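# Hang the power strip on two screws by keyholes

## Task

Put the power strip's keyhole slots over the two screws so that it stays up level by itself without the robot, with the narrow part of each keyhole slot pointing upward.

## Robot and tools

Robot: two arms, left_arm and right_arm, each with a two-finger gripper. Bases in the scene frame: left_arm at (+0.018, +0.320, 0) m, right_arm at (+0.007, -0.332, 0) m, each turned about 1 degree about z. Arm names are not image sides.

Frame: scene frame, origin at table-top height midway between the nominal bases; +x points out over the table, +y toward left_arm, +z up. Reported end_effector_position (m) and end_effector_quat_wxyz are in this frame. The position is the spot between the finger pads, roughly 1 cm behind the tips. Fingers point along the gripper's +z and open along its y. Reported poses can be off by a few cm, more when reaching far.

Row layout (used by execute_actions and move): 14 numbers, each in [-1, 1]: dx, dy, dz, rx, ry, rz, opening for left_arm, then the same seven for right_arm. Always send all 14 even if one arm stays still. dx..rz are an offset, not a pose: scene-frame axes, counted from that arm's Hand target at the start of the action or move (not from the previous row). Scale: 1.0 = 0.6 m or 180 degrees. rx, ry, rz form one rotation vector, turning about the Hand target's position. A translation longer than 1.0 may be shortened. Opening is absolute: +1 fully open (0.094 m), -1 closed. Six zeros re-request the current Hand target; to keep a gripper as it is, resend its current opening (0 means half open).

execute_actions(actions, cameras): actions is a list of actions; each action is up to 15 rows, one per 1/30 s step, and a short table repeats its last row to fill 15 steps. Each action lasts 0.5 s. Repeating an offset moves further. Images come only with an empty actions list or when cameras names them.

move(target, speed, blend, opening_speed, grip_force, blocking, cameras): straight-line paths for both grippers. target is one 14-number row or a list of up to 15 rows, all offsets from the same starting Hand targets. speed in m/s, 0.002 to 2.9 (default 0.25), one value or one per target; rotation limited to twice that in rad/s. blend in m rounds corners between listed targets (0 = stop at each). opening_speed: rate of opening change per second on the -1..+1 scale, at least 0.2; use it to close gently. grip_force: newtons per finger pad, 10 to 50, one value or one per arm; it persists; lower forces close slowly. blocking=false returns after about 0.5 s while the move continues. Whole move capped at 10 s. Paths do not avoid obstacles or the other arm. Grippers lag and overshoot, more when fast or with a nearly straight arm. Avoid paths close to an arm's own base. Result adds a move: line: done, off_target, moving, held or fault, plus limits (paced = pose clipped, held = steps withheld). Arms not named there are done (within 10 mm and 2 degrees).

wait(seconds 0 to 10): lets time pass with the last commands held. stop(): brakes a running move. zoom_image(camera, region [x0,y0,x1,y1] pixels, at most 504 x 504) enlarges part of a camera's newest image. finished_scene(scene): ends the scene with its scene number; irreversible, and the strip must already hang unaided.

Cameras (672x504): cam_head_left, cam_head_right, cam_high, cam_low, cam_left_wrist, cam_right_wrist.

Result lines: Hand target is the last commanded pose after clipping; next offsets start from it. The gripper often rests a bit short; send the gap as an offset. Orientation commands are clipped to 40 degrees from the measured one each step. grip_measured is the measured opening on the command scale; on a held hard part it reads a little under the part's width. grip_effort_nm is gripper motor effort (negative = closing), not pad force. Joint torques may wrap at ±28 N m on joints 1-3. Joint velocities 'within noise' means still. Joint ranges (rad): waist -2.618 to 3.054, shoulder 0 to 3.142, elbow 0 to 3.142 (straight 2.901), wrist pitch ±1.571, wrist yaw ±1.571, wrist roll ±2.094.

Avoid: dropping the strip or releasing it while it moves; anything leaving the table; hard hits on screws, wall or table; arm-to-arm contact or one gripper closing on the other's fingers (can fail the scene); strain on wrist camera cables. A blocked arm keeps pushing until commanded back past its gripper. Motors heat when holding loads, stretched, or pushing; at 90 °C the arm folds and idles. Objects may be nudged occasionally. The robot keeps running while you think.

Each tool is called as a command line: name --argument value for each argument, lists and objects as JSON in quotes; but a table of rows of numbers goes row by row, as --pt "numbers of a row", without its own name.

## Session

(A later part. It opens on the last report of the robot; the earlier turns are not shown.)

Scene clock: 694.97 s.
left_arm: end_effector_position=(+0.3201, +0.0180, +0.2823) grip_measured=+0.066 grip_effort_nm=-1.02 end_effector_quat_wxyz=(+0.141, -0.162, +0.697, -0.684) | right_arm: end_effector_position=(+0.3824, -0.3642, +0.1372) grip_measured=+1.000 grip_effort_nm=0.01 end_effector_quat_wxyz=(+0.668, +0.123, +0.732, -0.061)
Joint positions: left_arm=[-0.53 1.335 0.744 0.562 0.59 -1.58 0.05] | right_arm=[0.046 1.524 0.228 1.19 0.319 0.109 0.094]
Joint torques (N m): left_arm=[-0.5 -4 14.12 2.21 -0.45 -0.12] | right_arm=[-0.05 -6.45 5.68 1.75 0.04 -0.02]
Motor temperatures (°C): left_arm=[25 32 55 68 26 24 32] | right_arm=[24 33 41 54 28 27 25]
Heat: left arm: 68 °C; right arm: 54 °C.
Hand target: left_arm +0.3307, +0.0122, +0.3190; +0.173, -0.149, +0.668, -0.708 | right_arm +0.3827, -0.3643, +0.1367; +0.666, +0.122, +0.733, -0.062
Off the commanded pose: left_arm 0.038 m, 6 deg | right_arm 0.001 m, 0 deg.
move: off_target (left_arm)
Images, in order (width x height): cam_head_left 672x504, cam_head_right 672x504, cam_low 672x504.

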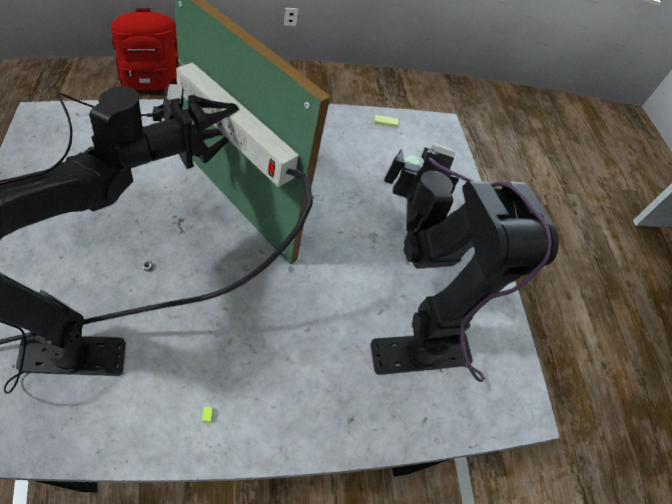

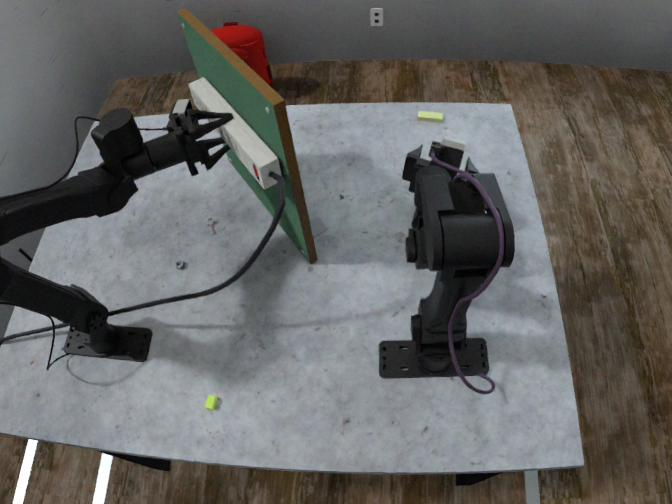

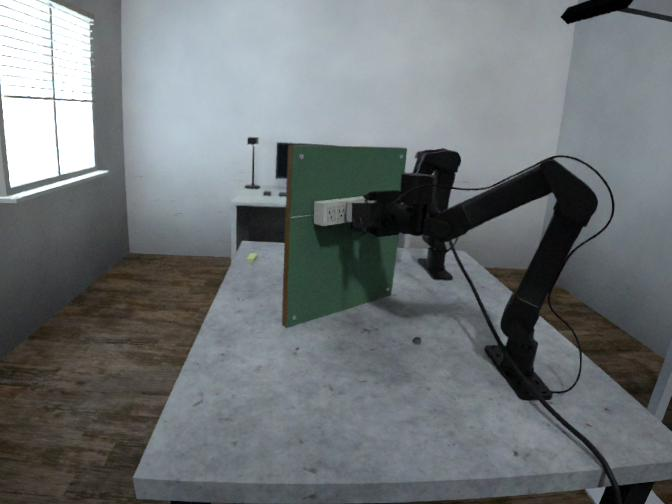

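move --pt "0.005 0.013 -0.02 0 0 0 -0.06 0 0 0 0 0 0 1" --pt "0.010 0.006 -0.035 0.003 0.002 0 -0.06 0 0 0 0 0 0 1" --pt "0.020 -0.016 -0.02 0.006 0.004 0 -0.06 0 0 0 0 0 0 1" --speed 0.05 --cameras '["cam_head_left","cam_head_right","cam_low"]'

zoom_image --camera "cam_low" --region '[280, 140, 430, 290]'

zoom_image --camera "cam_head_left" --region '[160, 60, 300, 200]'

zoom_image --camera "cam_head_right" --region '[170, 80, 290, 200]'

Scene clock: 704.27 s.
left_arm: end_effector_position=(+0.3208, +0.0175, +0.2814) grip_measured=+0.066 grip_effort_nm=-1.02 end_effector_quat_wxyz=(+0.132, -0.150, +0.698, -0.688) | right_arm: end_effector_position=(+0.3824, -0.3642, +0.1372) grip_measured=+1.000 grip_effort_nm=0.01 end_effector_quat_wxyz=(+0.668, +0.123, +0.732, -0.061)
Joint positions: left_arm=[-0.515 1.355 0.75 0.582 0.633 -1.579 0.05] | right_arm=[0.046 1.524 0.228 1.19 0.319 0.109 0.094]
Joint torques (N m): left_arm=[-2.21 -0.73 16.14 2.07 -0.99 -0.03] | right_arm=[-0.1 -6.49 5.67 1.76 0.03 -0.02]
Motor temperatures (°C): left_arm=[25 32 55 67 26 24 32] | right_arm=[24 33 41 54 28 27 25]
Heat: left arm: 67 °C; right arm: 54 °C.
Hand target: left_arm +0.3428, +0.0026, +0.3069; +0.170, -0.152, +0.676, -0.701 | right_arm +0.3827, -0.3643, +0.1367; +0.666, +0.122, +0.733, -0.062
Off the commanded pose: left_arm 0.037 m, 5 deg | right_arm 0.001 m, 0 deg.
move: off_target (left_arm)
Images, in order (width x height): cam_head_left 672x504, cam_head_right 672x504, cam_low 672x504.

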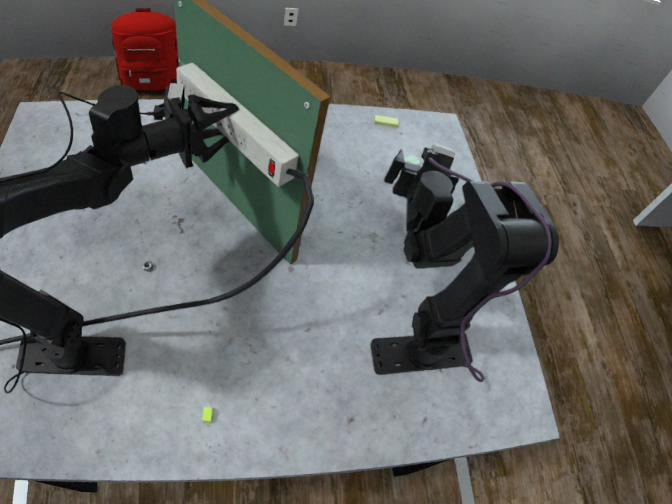

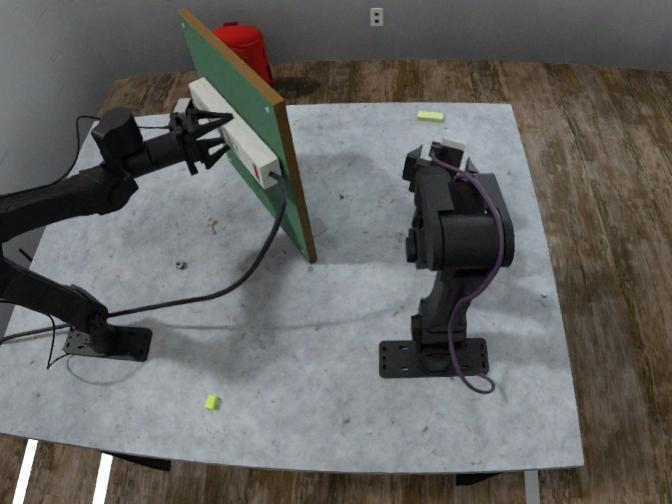

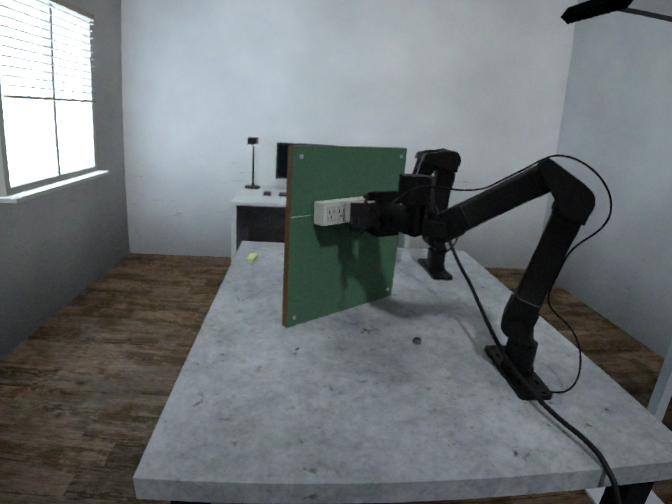

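Scaled by 3.360 from the camera's 672x504 image, which has a finer 960x720 frame.

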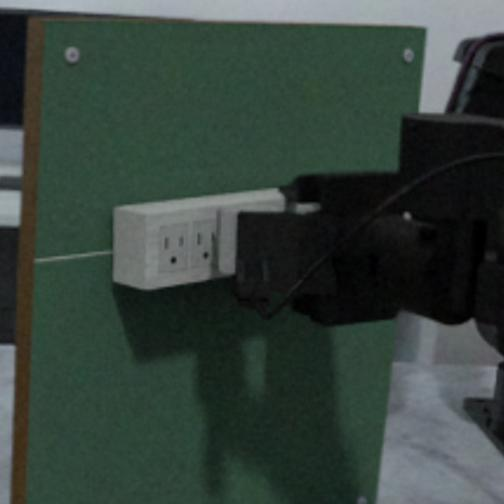

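Scaled by 3.600 from the camera's 672x504 image, which has a finer 960x720 frame.

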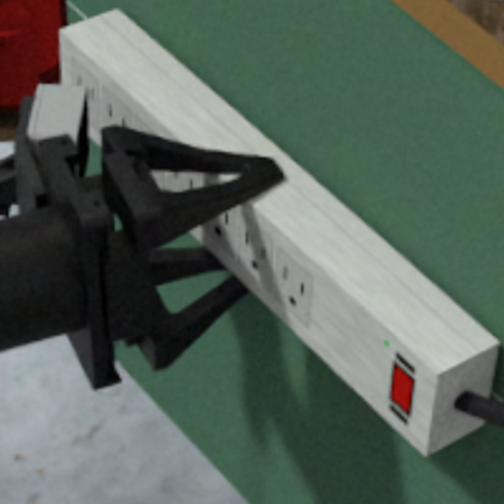

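Scaled by 4.200 from the camera's 672x504 image, which has a finer 960x720 frame.

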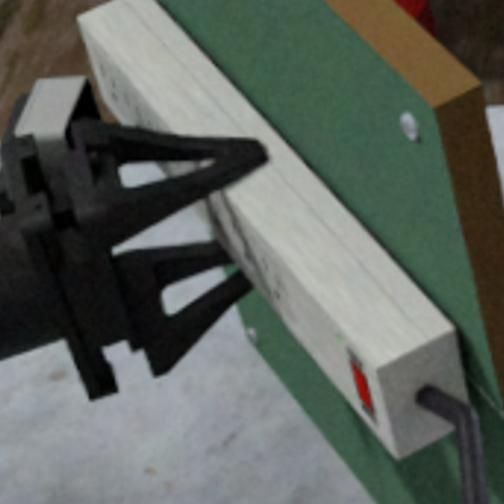

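move --pt "-0.02 0.010 -0.01 0.01 0.006 0 -0.06 0 0 0 0 0 0 1" --pt "-0.02 0.010 -0.065 0.02 0.013 0 -0.06 0 0 0 0 0 0 1" --speed 0.05 --cameras '["cam_head_left","cam_head_right","cam_low"]'

zoom_image --camera "cam_low" --region '[280, 140, 430, 290]'

zoom_image --camera "cam_head_right" --region '[170, 80, 290, 200]'

Scene clock: 711.50 s.
left_arm: end_effector_position=(+0.3204, +0.0176, +0.2803) grip_measured=+0.066 grip_effort_nm=-1.02 end_effector_quat_wxyz=(+0.140, -0.151, +0.698, -0.686) | right_arm: end_effector_position=(+0.3824, -0.3642, +0.1372) grip_measured=+1.000 grip_effort_nm=0.01 end_effector_quat_wxyz=(+0.668, +0.123, +0.732, -0.061)
Joint positions: left_arm=[-0.522 1.348 0.742 0.581 0.613 -1.568 0.05] | right_arm=[0.046 1.524 0.228 1.19 0.319 0.109 0.094]
Joint torques (N m): left_arm=[-2.14 -1.09 8.23 1.96 -0.84 0.37] | right_arm=[-0.02 -6.41 5.65 1.75 0.04 -0.02]
Motor temperatures (°C): left_arm=[25 32 56 67 27 24 32] | right_arm=[24 33 41 54 28 27 25]
Heat: left arm: 67 °C; right arm: 54 °C.
Hand target: left_arm +0.3308, +0.0086, +0.2678; +0.161, -0.161, +0.701, -0.676 | right_arm +0.3827, -0.3643, +0.1367; +0.666, +0.122, +0.733, -0.062
Off the commanded pose: left_arm 0.019 m, 3 deg | right_arm 0.001 m, 0 deg.
move: off_target (left_arm)
Images, in order (width x height): cam_head_left 672x504, cam_head_right 672x504, cam_low 672x504.

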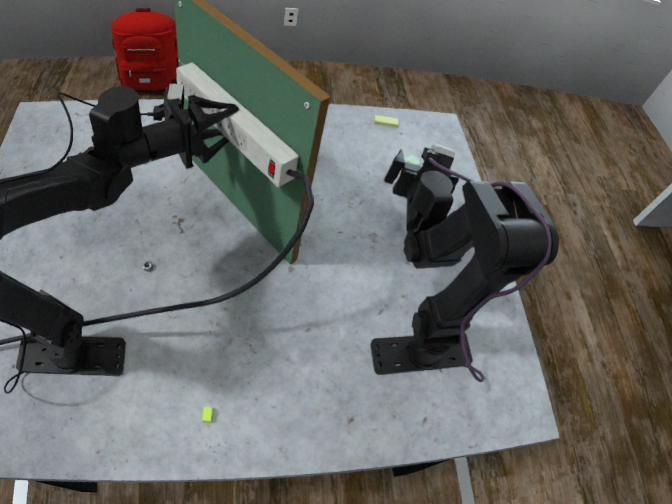

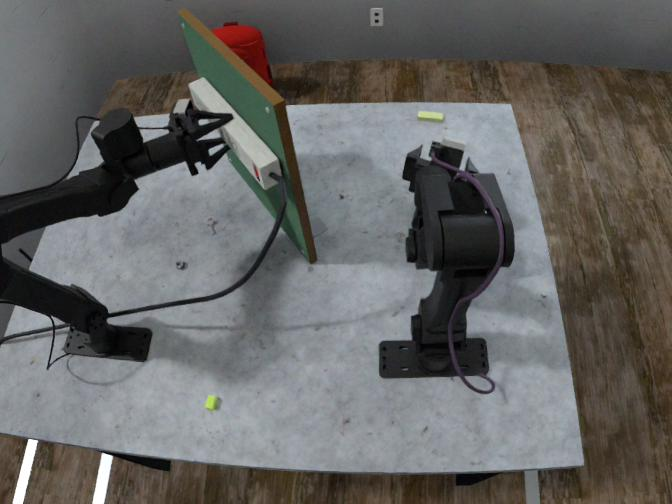

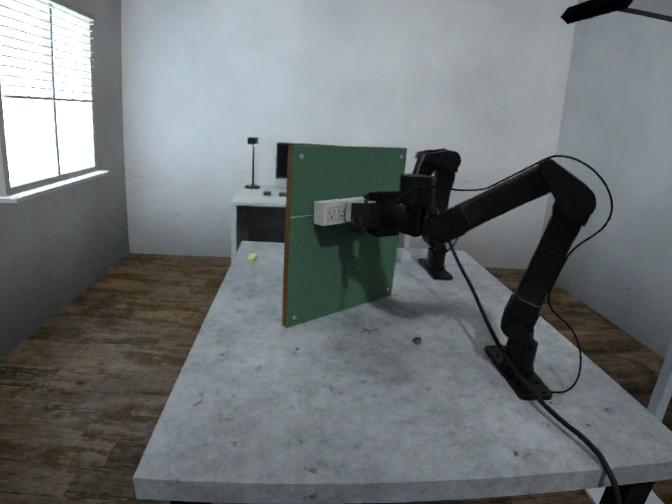

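Scaled by 3.360 from the camera's 672x504 image, which has a finer 960x720 frame.

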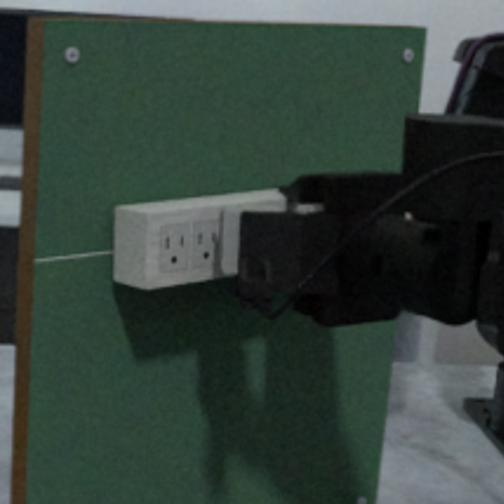

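Scaled by 4.200 from the camera's 672x504 image, which has a finer 960x720 frame.

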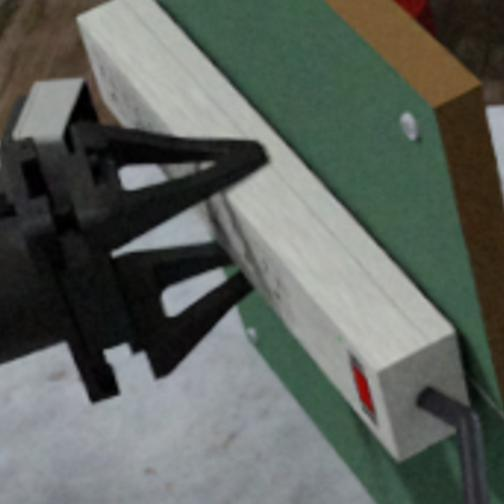

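move --target '[-0.010,0.014,-0.07,0.01,0.006,0,-0.06,0,0,0,0,0,0,1]' --speed 0.04 --cameras '["cam_head_left","cam_head_right","cam_low"]'

zoom_image --camera "cam_low" --region '[280, 140, 430, 290]'

zoom_image --camera "cam_head_right" --region '[170, 80, 290, 200]'

Scene clock: 717.40 s.
left_arm: end_effector_position=(+0.3217, +0.0175, +0.2164) grip_measured=+0.066 grip_effort_nm=-1.02 end_effector_quat_wxyz=(+0.143, -0.161, +0.726, -0.653) | right_arm: end_effector_position=(+0.3824, -0.3642, +0.1372) grip_measured=+1.000 grip_effort_nm=0.01 end_effector_quat_wxyz=(+0.668, +0.123, +0.732, -0.061)
Joint positions: left_arm=[-0.533 1.44 0.631 0.682 0.581 -1.504 0.05] | right_arm=[0.046 1.524 0.228 1.19 0.319 0.109 0.094]
Joint torques (N m): left_arm=[-0.44 -5.23 7.45 2.14 -0.28 -0.19] | right_arm=[-0.06 -6.45 5.68 1.75 0.03 -0.02]
Motor temperatures (°C): left_arm=[25 31 55 66 27 24 32] | right_arm=[24 33 41 54 28 27 25]
Heat: left arm: 66 °C; right arm: 54 °C.
Hand target: left_arm +0.3248, +0.0170, +0.2259; +0.157, -0.165, +0.713, -0.663 | right_arm +0.3827, -0.3643, +0.1367; +0.666, +0.122, +0.733, -0.062
Off the commanded pose: left_arm 0.010 m, 3 deg | right_arm 0.001 m, 0 deg.
move: off_target (left_arm)
Images, in order (width x height): cam_head_left 672x504, cam_head_right 672x504, cam_low 672x504.

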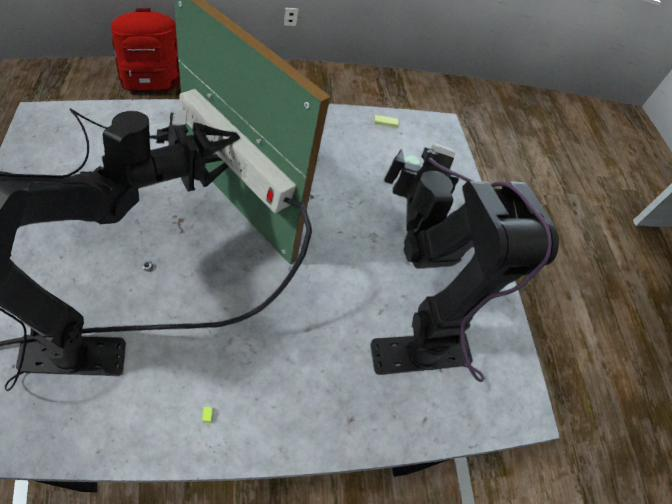

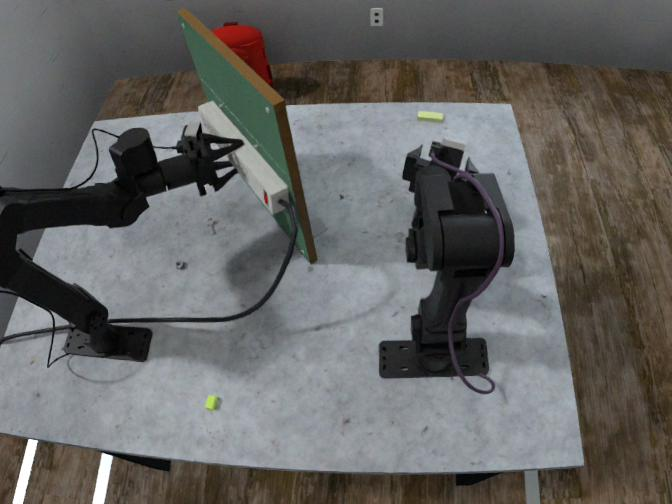

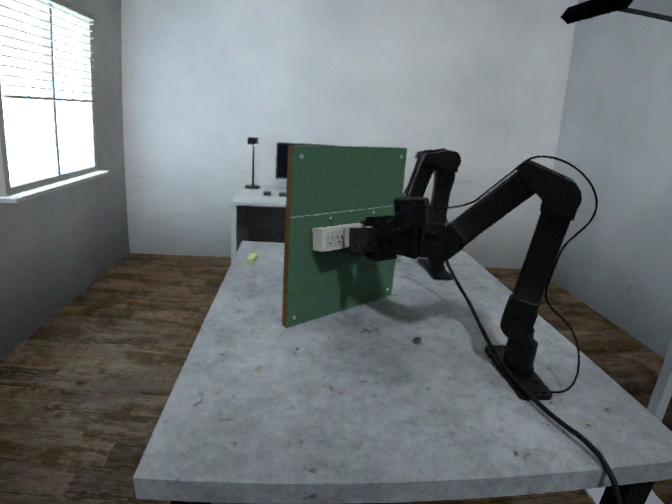

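Scaled by 3.360 from the camera's 672x504 image, which has a finer 960x720 frame.

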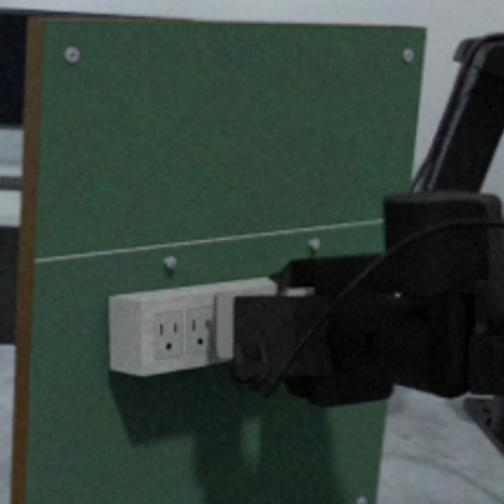

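Scaled by 4.200 from the camera's 672x504 image, which has a finer 960x720 frame.

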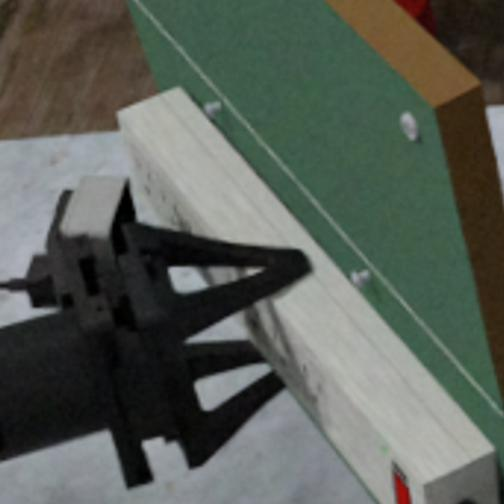

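move --pt "0.012 0.045 0.10 -0.022 -0.014 0 -0.06 0 0 0 0 0 0 1" --pt "0.021 0.035 0.158 -0.022 -0.014 0 -0.06 0 0 0 0 0 0 1" --pt "0.033 0.022 0.138 -0.022 -0.014 0 -0.06 0 0 0 0 0 0 1" --speed 0.12 --cameras '["cam_head_left","cam_head_right","cam_low"]'

zoom_image --camera "cam_low" --region '[280, 140, 430, 290]'

zoom_image --camera "cam_head_right" --region '[170, 80, 290, 200]'

zoom_image --camera "cam_head_left" --region '[160, 60, 300, 200]'

Scene clock: 741.33 s.
left_arm: end_effector_position=(+0.3384, +0.0343, +0.2735) grip_measured=+0.066 grip_effort_nm=-1.02 end_effector_quat_wxyz=(+0.138, -0.174, +0.716, -0.662) | right_arm: end_effector_position=(+0.3824, -0.3642, +0.1372) grip_measured=+1.000 grip_effort_nm=0.01 end_effector_quat_wxyz=(+0.668, +0.123, +0.732, -0.061)
Joint positions: left_arm=[-0.452 1.356 0.792 0.457 0.653 -1.539 0.05] | right_arm=[0.046 1.524 0.228 1.19 0.319 0.109 0.094]
Joint torques (N m): left_arm=[-0.61 -5.08 11.67 2.5 -0.19 -0.32] | right_arm=[-0.02 -6.41 5.65 1.74 0.04 -0.02]
Motor temperatures (°C): left_arm=[25 32 54 67 26 24 32] | right_arm=[24 33 41 54 28 27 25]
Heat: left arm: 67 °C; right arm: 54 °C.
Hand target: left_arm +0.3446, +0.0303, +0.3087; +0.167, -0.156, +0.686, -0.691 | right_arm +0.3827, -0.3643, +0.1367; +0.666, +0.122, +0.733, -0.062
Off the commanded pose: left_arm 0.036 m, 6 deg | right_arm 0.001 m, 0 deg.
move: off_target (left_arm)
Images, in order (width x height): cam_head_left 672x504, cam_head_right 672x504, cam_low 672x504.

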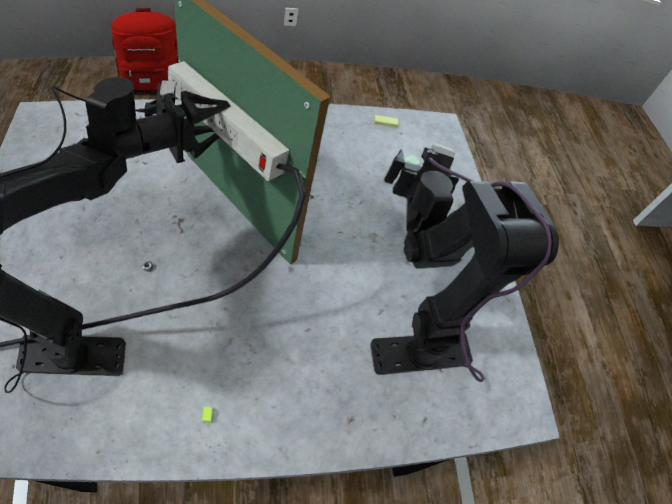

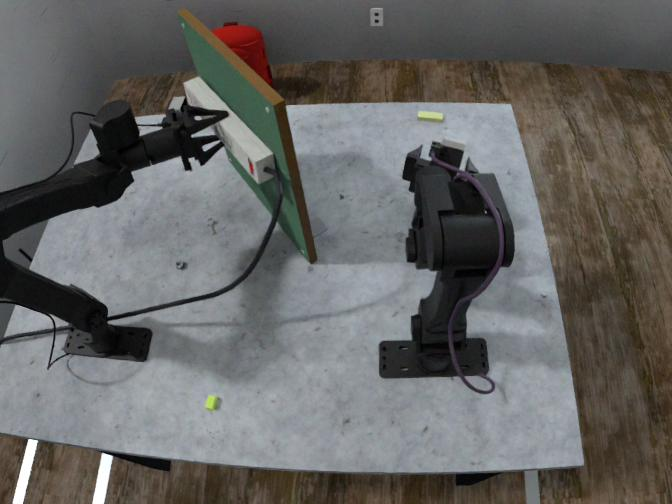

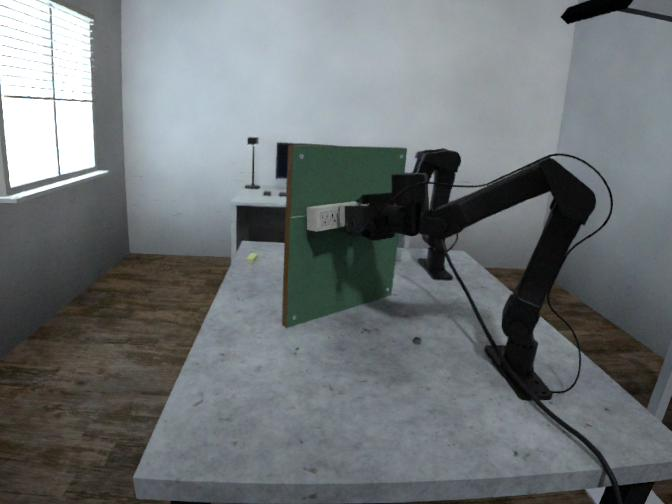

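Scaled by 3.360 from the camera's 672x504 image, which has a finer 960x720 frame.

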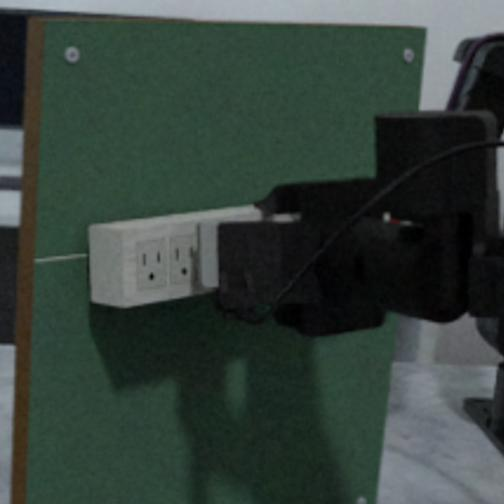

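Scaled by 4.200 from the camera's 672x504 image, which has a finer 960x720 frame.

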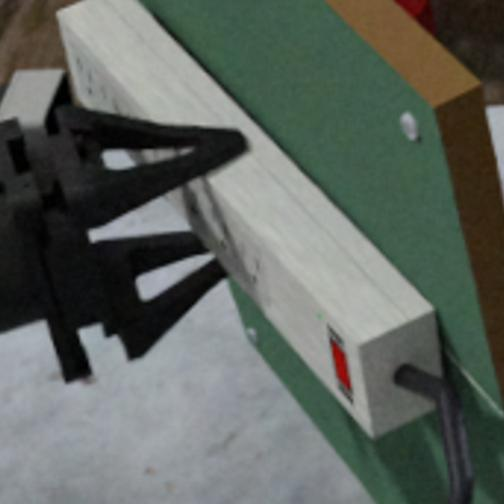

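Scaled by 3.600 from the camera's 672x504 image, which has a finer 960x720 frame.

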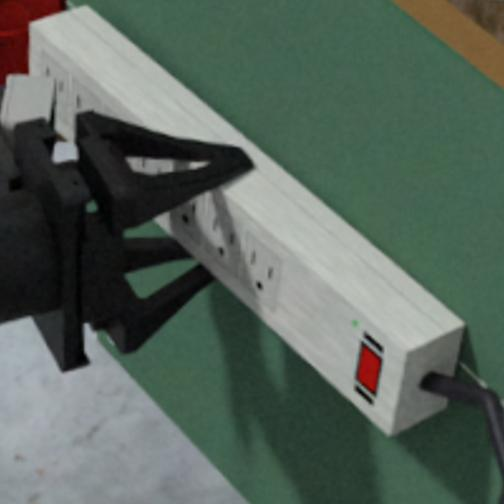

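move --pt "-0.006 0.012 0.01 -0.017 -0.011 -0.02 -0.06 0 0 0 0 0 0 1" --pt "0.012 -0.028 0.018 -0.017 -0.011 -0.02 -0.06 0 0 0 0 0 0 1" --speed 0.06 --cameras '["cam_head_left","cam_head_right","cam_low"]'

zoom_image --camera "cam_low" --region '[280, 140, 430, 290]'

zoom_image --camera "cam_head_right" --region '[170, 80, 290, 200]'

zoom_image --camera "cam_head_left" --region '[160, 60, 300, 200]'

Scene clock: 748.50 s.
left_arm: end_effector_position=(+0.3418, +0.0279, +0.2898) grip_measured=+0.066 grip_effort_nm=-1.02 end_effector_quat_wxyz=(+0.137, -0.137, +0.691, -0.697) | right_arm: end_effector_position=(+0.3824, -0.3642, +0.1372) grip_measured=+1.000 grip_effort_nm=0.01 end_effector_quat_wxyz=(+0.668, +0.123, +0.732, -0.061)
Joint positions: left_arm=[-0.439 1.416 0.802 0.625 0.721 -1.581 0.05] | right_arm=[0.046 1.524 0.228 1.19 0.319 0.109 0.094]
Joint torques (N m): left_arm=[-2.04 -2.93 15.04 2 -0.46 -0.33] | right_arm=[-0.01 -6.45 5.63 1.75 0.02 -0.02]
Motor temperatures (°C): left_arm=[25 32 56 68 26 24 32] | right_arm=[24 33 41 54 28 27 25]
Heat: left arm: 68 °C; right arm: 54 °C.
Hand target: left_arm +0.3517, +0.0134, +0.3195; +0.152, -0.126, +0.669, -0.717 | right_arm +0.3827, -0.3643, +0.1367; +0.666, +0.122, +0.733, -0.062
Off the commanded pose: left_arm 0.034 m, 4 deg | right_arm 0.001 m, 0 deg.
move: off_target (left_arm)
Images, in order (width x height): cam_head_left 672x504, cam_head_right 672x504, cam_low 672x504.

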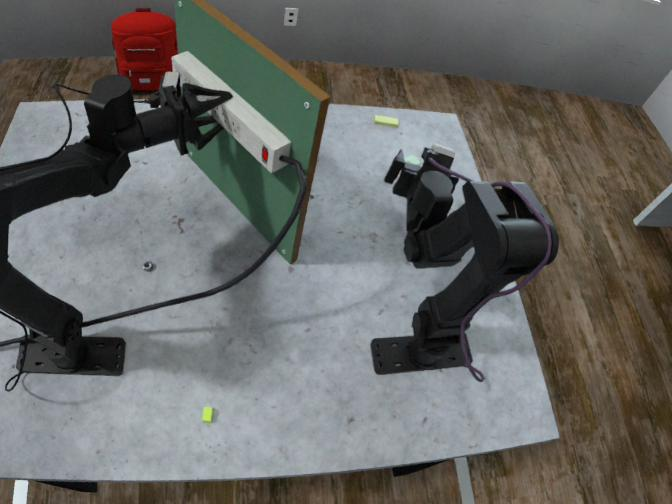

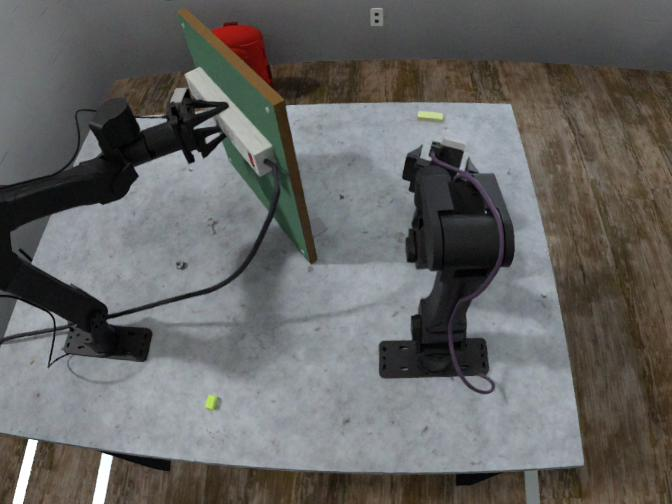

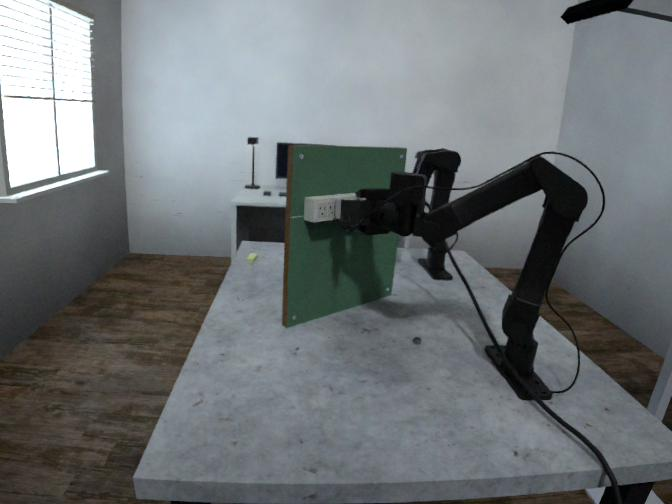

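Scaled by 3.360 from the camera's 672x504 image, which has a finer 960x720 frame.

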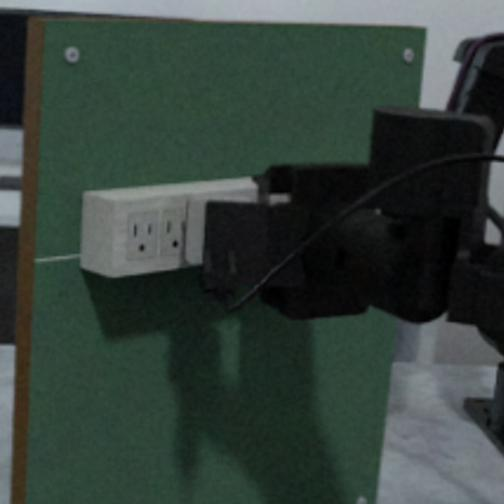

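Scaled by 4.200 from the camera's 672x504 image, which has a finer 960x720 frame.

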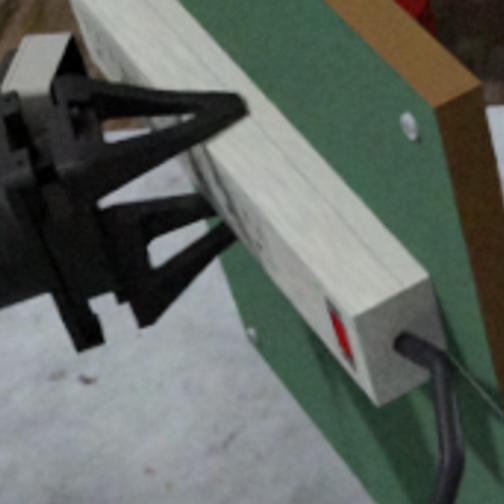

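Scaled by 3.600 from the camera's 672x504 image, which has a finer 960x720 frame.

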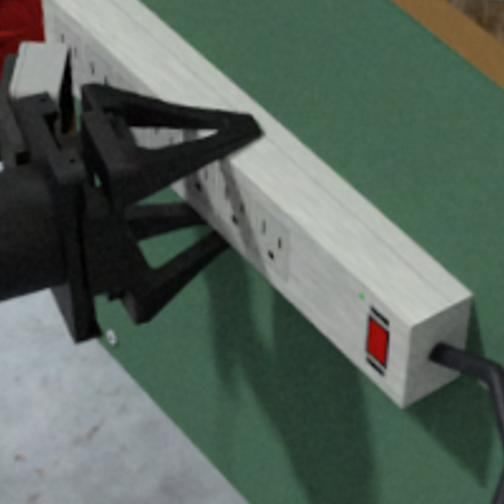

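move --pt "-0.014 0.019 -0.03 0.002 0.001 0.004 -0.06 0 0 0 0 0 0 1" --pt "-0.013 0.010 -0.026 0.002 0.001 0.004 -0.06 0 0 0 0 0 0 1" --speed 0.06 --cameras '["cam_head_right","cam_low"]'

zoom_image --camera "cam_low" --region '[280, 140, 430, 290]'

zoom_image --camera "cam_head_right" --region '[170, 80, 290, 200]'

Scene clock: 756.37 s.
left_arm: end_effector_position=(+0.3422, +0.0280, +0.2900) grip_measured=+0.066 grip_effort_nm=-1.02 end_effector_quat_wxyz=(+0.144, -0.137, +0.687, -0.699) | right_arm: end_effector_position=(+0.3824, -0.3642, +0.1372) grip_measured=+1.000 grip_effort_nm=0.01 end_effector_quat_wxyz=(+0.668, +0.123, +0.732, -0.061)
Joint positions: left_arm=[-0.443 1.416 0.791 0.649 0.707 -1.581 0.05] | right_arm=[0.046 1.524 0.228 1.19 0.319 0.109 0.094]
Joint torques (N m): left_arm=[-1.98 -3.84 9.7 2.21 -0.37 -0.21] | right_arm=[-0.06 -6.43 5.67 1.75 0.02 -0.02]
Motor temperatures (°C): left_arm=[25 32 59 68 26 24 32] | right_arm=[24 33 41 54 28 27 25]
Heat: left arm: 68 °C; right arm: 54 °C.
Hand target: left_arm +0.3440, +0.0195, +0.3040; +0.156, -0.131, +0.670, -0.713 | right_arm +0.3827, -0.3643, +0.1367; +0.666, +0.122, +0.733, -0.062
Off the commanded pose: left_arm 0.016 m, 3 deg | right_arm 0.001 m, 0 deg.
move: off_target (left_arm)
Images, in order (width x height): cam_head_right 672x504, cam_low 672x504.

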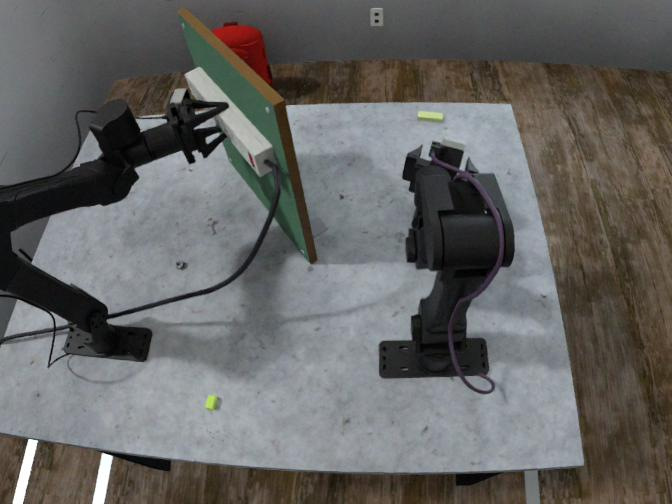

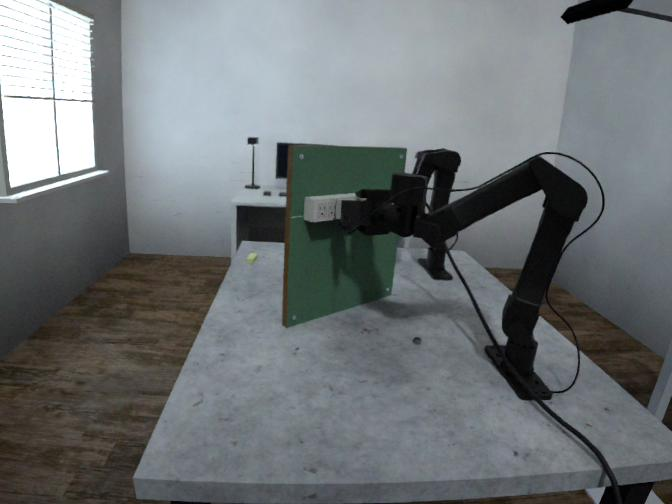

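Scaled by 3.360 from the camera's 672x504 image, which has a finer 960x720 frame.

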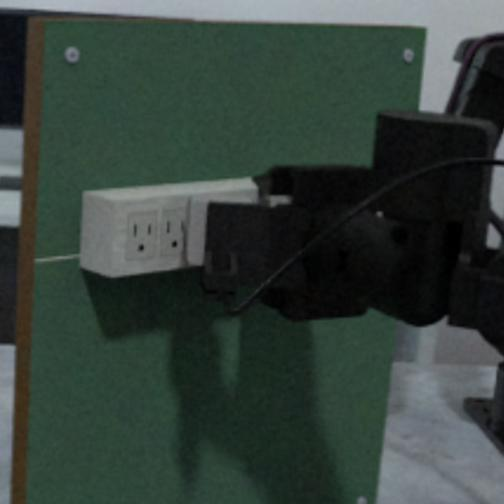

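Scaled by 4.200 from the camera's 672x504 image, which has a finer 960x720 frame.

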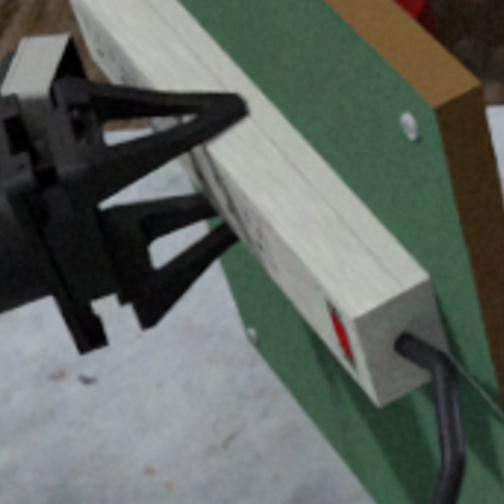

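move --pt "-0.02 0.03 -0.034 0 0 0 -0.06 0 0 0 0 0 0 1" --pt "-0.012 0.01 -0.024 0 0 0 -0.06 0 0 0 0 0 0 1" --pt "0.004 -0.024 -0.012 0 0 0 -0.06 0 0 0 0 0 0 1" --speed 0.06 --cameras '["cam_head_right","cam_low"]'

zoom_image --camera "cam_low" --region '[280, 140, 430, 290]'

zoom_image --camera "cam_head_right" --region '[170, 80, 290, 200]'

Scene clock: 762.63 s.
left_arm: end_effector_position=(+0.3407, +0.0273, +0.2876) grip_measured=+0.066 grip_effort_nm=-1.02 end_effector_quat_wxyz=(+0.158, -0.136, +0.672, -0.711) | right_arm: end_effector_position=(+0.3824, -0.3642, +0.1372) grip_measured=+1.000 grip_effort_nm=0.01 end_effector_quat_wxyz=(+0.668, +0.123, +0.732, -0.061)
Joint positions: left_arm=[-0.458 1.429 0.744 0.762 0.673 -1.599 0.05] | right_arm=[0.046 1.524 0.228 1.19 0.319 0.109 0.094]
Joint torques (N m): left_arm=[-3.92 -1.84 14.39 1.5 -0.5 0.07] | right_arm=[-0.03 -6.48 5.7 1.75 0.03 -0.01]
Motor temperatures (°C): left_arm=[25 32 58 67 26 24 32] | right_arm=[24 33 41 54 28 27 25]
Heat: left arm: 67 °C; right arm: 54 °C.
Hand target: left_arm +0.3464, +0.0051, +0.2966; +0.156, -0.131, +0.671, -0.713 | right_arm +0.3827, -0.3643, +0.1367; +0.666, +0.122, +0.733, -0.062
Off the commanded pose: left_arm 0.025 m, 1 deg | right_arm 0.001 m, 0 deg.
move: off_target (left_arm)
Images, in order (width x height): cam_head_right 672x504, cam_low 672x504.

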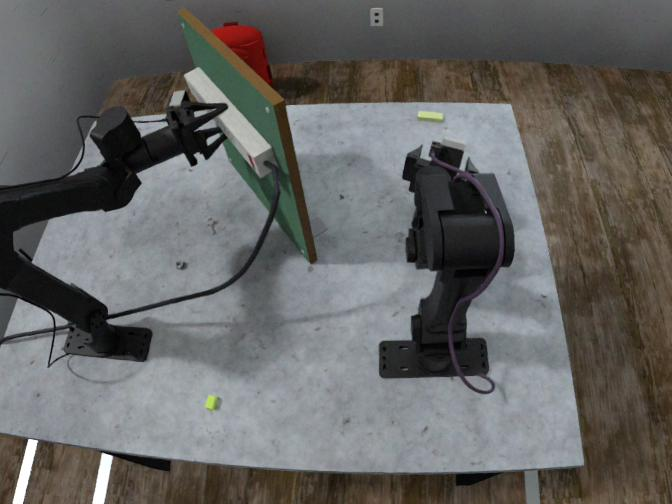

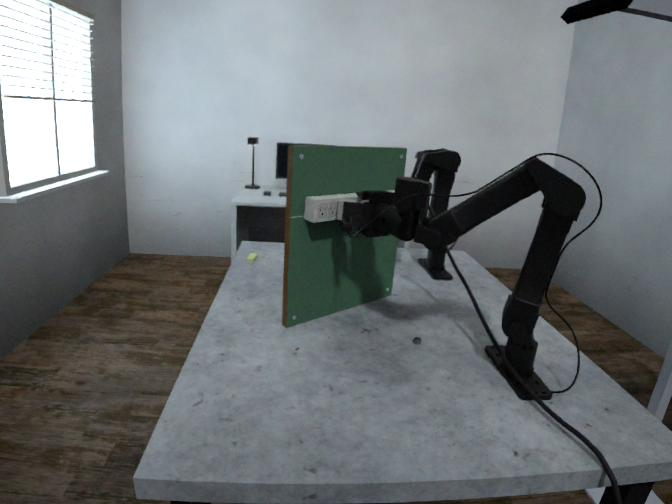

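Scaled by 3.360 from the camera's 672x504 image, which has a finer 960x720 frame.

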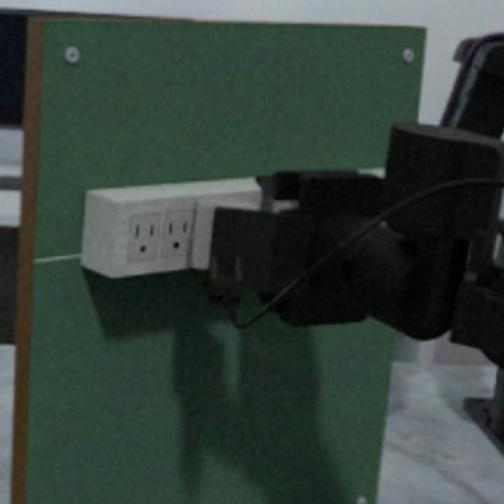

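Scaled by 4.200 from the camera's 672x504 image, which has a finer 960x720 frame.

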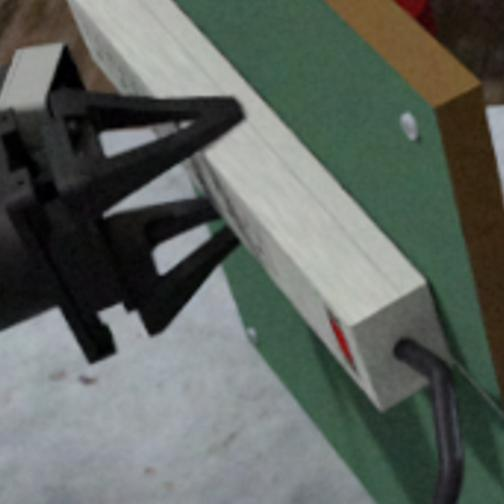

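move --target '[-0.022,0.05,0.0,0,0,0,-0.06,0,0,0,0,0,0,1]' --speed 0.06 --cameras '["cam_head_right","cam_low"]'

zoom_image --camera "cam_low" --region '[280, 140, 430, 290]'

zoom_image --camera "cam_head_right" --region '[170, 80, 290, 200]'

Scene clock: 768.30 s.
left_arm: end_effector_position=(+0.3378, +0.0304, +0.2883) grip_measured=+0.066 grip_effort_nm=-1.02 end_effector_quat_wxyz=(+0.151, -0.135, +0.676, -0.709) | right_arm: end_effector_position=(+0.3824, -0.3642, +0.1372) grip_measured=+1.000 grip_effort_nm=0.01 end_effector_quat_wxyz=(+0.668, +0.123, +0.732, -0.061)
Joint positions: left_arm=[-0.446 1.411 0.744 0.733 0.697 -1.599 0.05] | right_arm=[0.046 1.524 0.228 1.19 0.319 0.109 0.094]
Joint torques (N m): left_arm=[0.57 -7.35 6.94 1.67 0.02 -0.03] | right_arm=[-0.03 -6.45 5.7 1.75 0.02 -0.01]
Motor temperatures (°C): left_arm=[26 31 58 65 26 24 33] | right_arm=[24 33 41 54 28 27 25]
Heat: left arm: 65 °C; right arm: 54 °C.
Hand target: left_arm +0.3331, +0.0350, +0.2967; +0.156, -0.131, +0.670, -0.713 | right_arm +0.3827, -0.3643, +0.1367; +0.666, +0.122, +0.733, -0.062
Off the commanded pose: left_arm 0.011 m, 1 deg | right_arm 0.001 m, 0 deg.
move: off_target (left_arm)
Images, in order (width x height): cam_head_right 672x504, cam_low 672x504.

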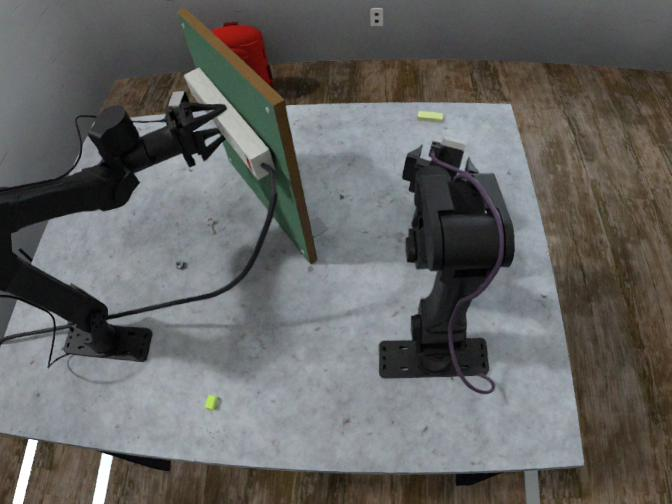

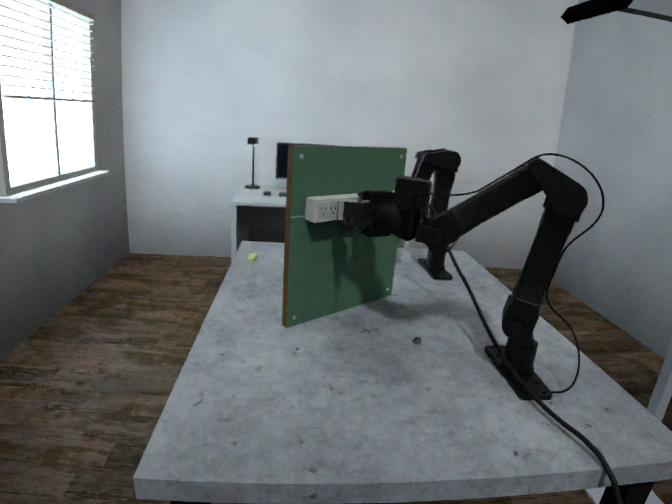

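Scaled by 3.360 from the camera's 672x504 image, which has a finer 960x720 frame.

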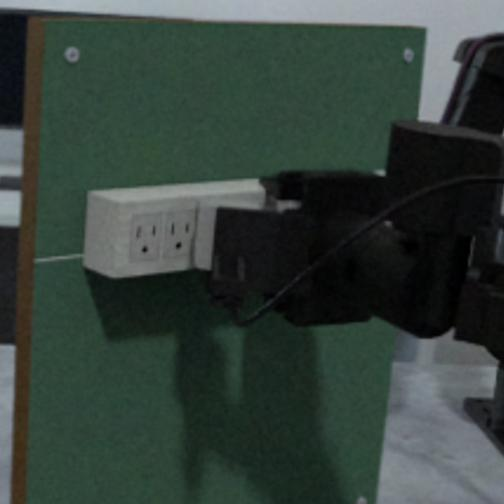

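Scaled by 4.200 from the camera's 672x504 image, which has a finer 960x720 frame.

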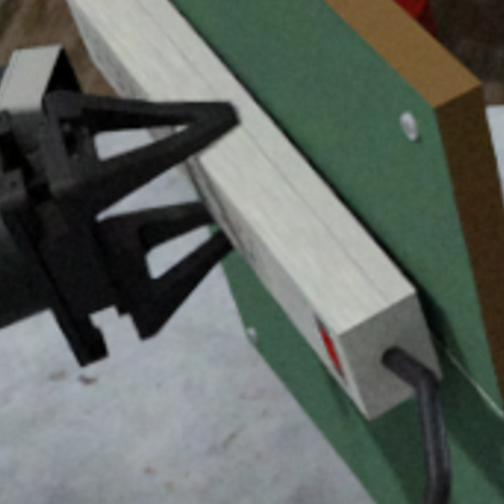

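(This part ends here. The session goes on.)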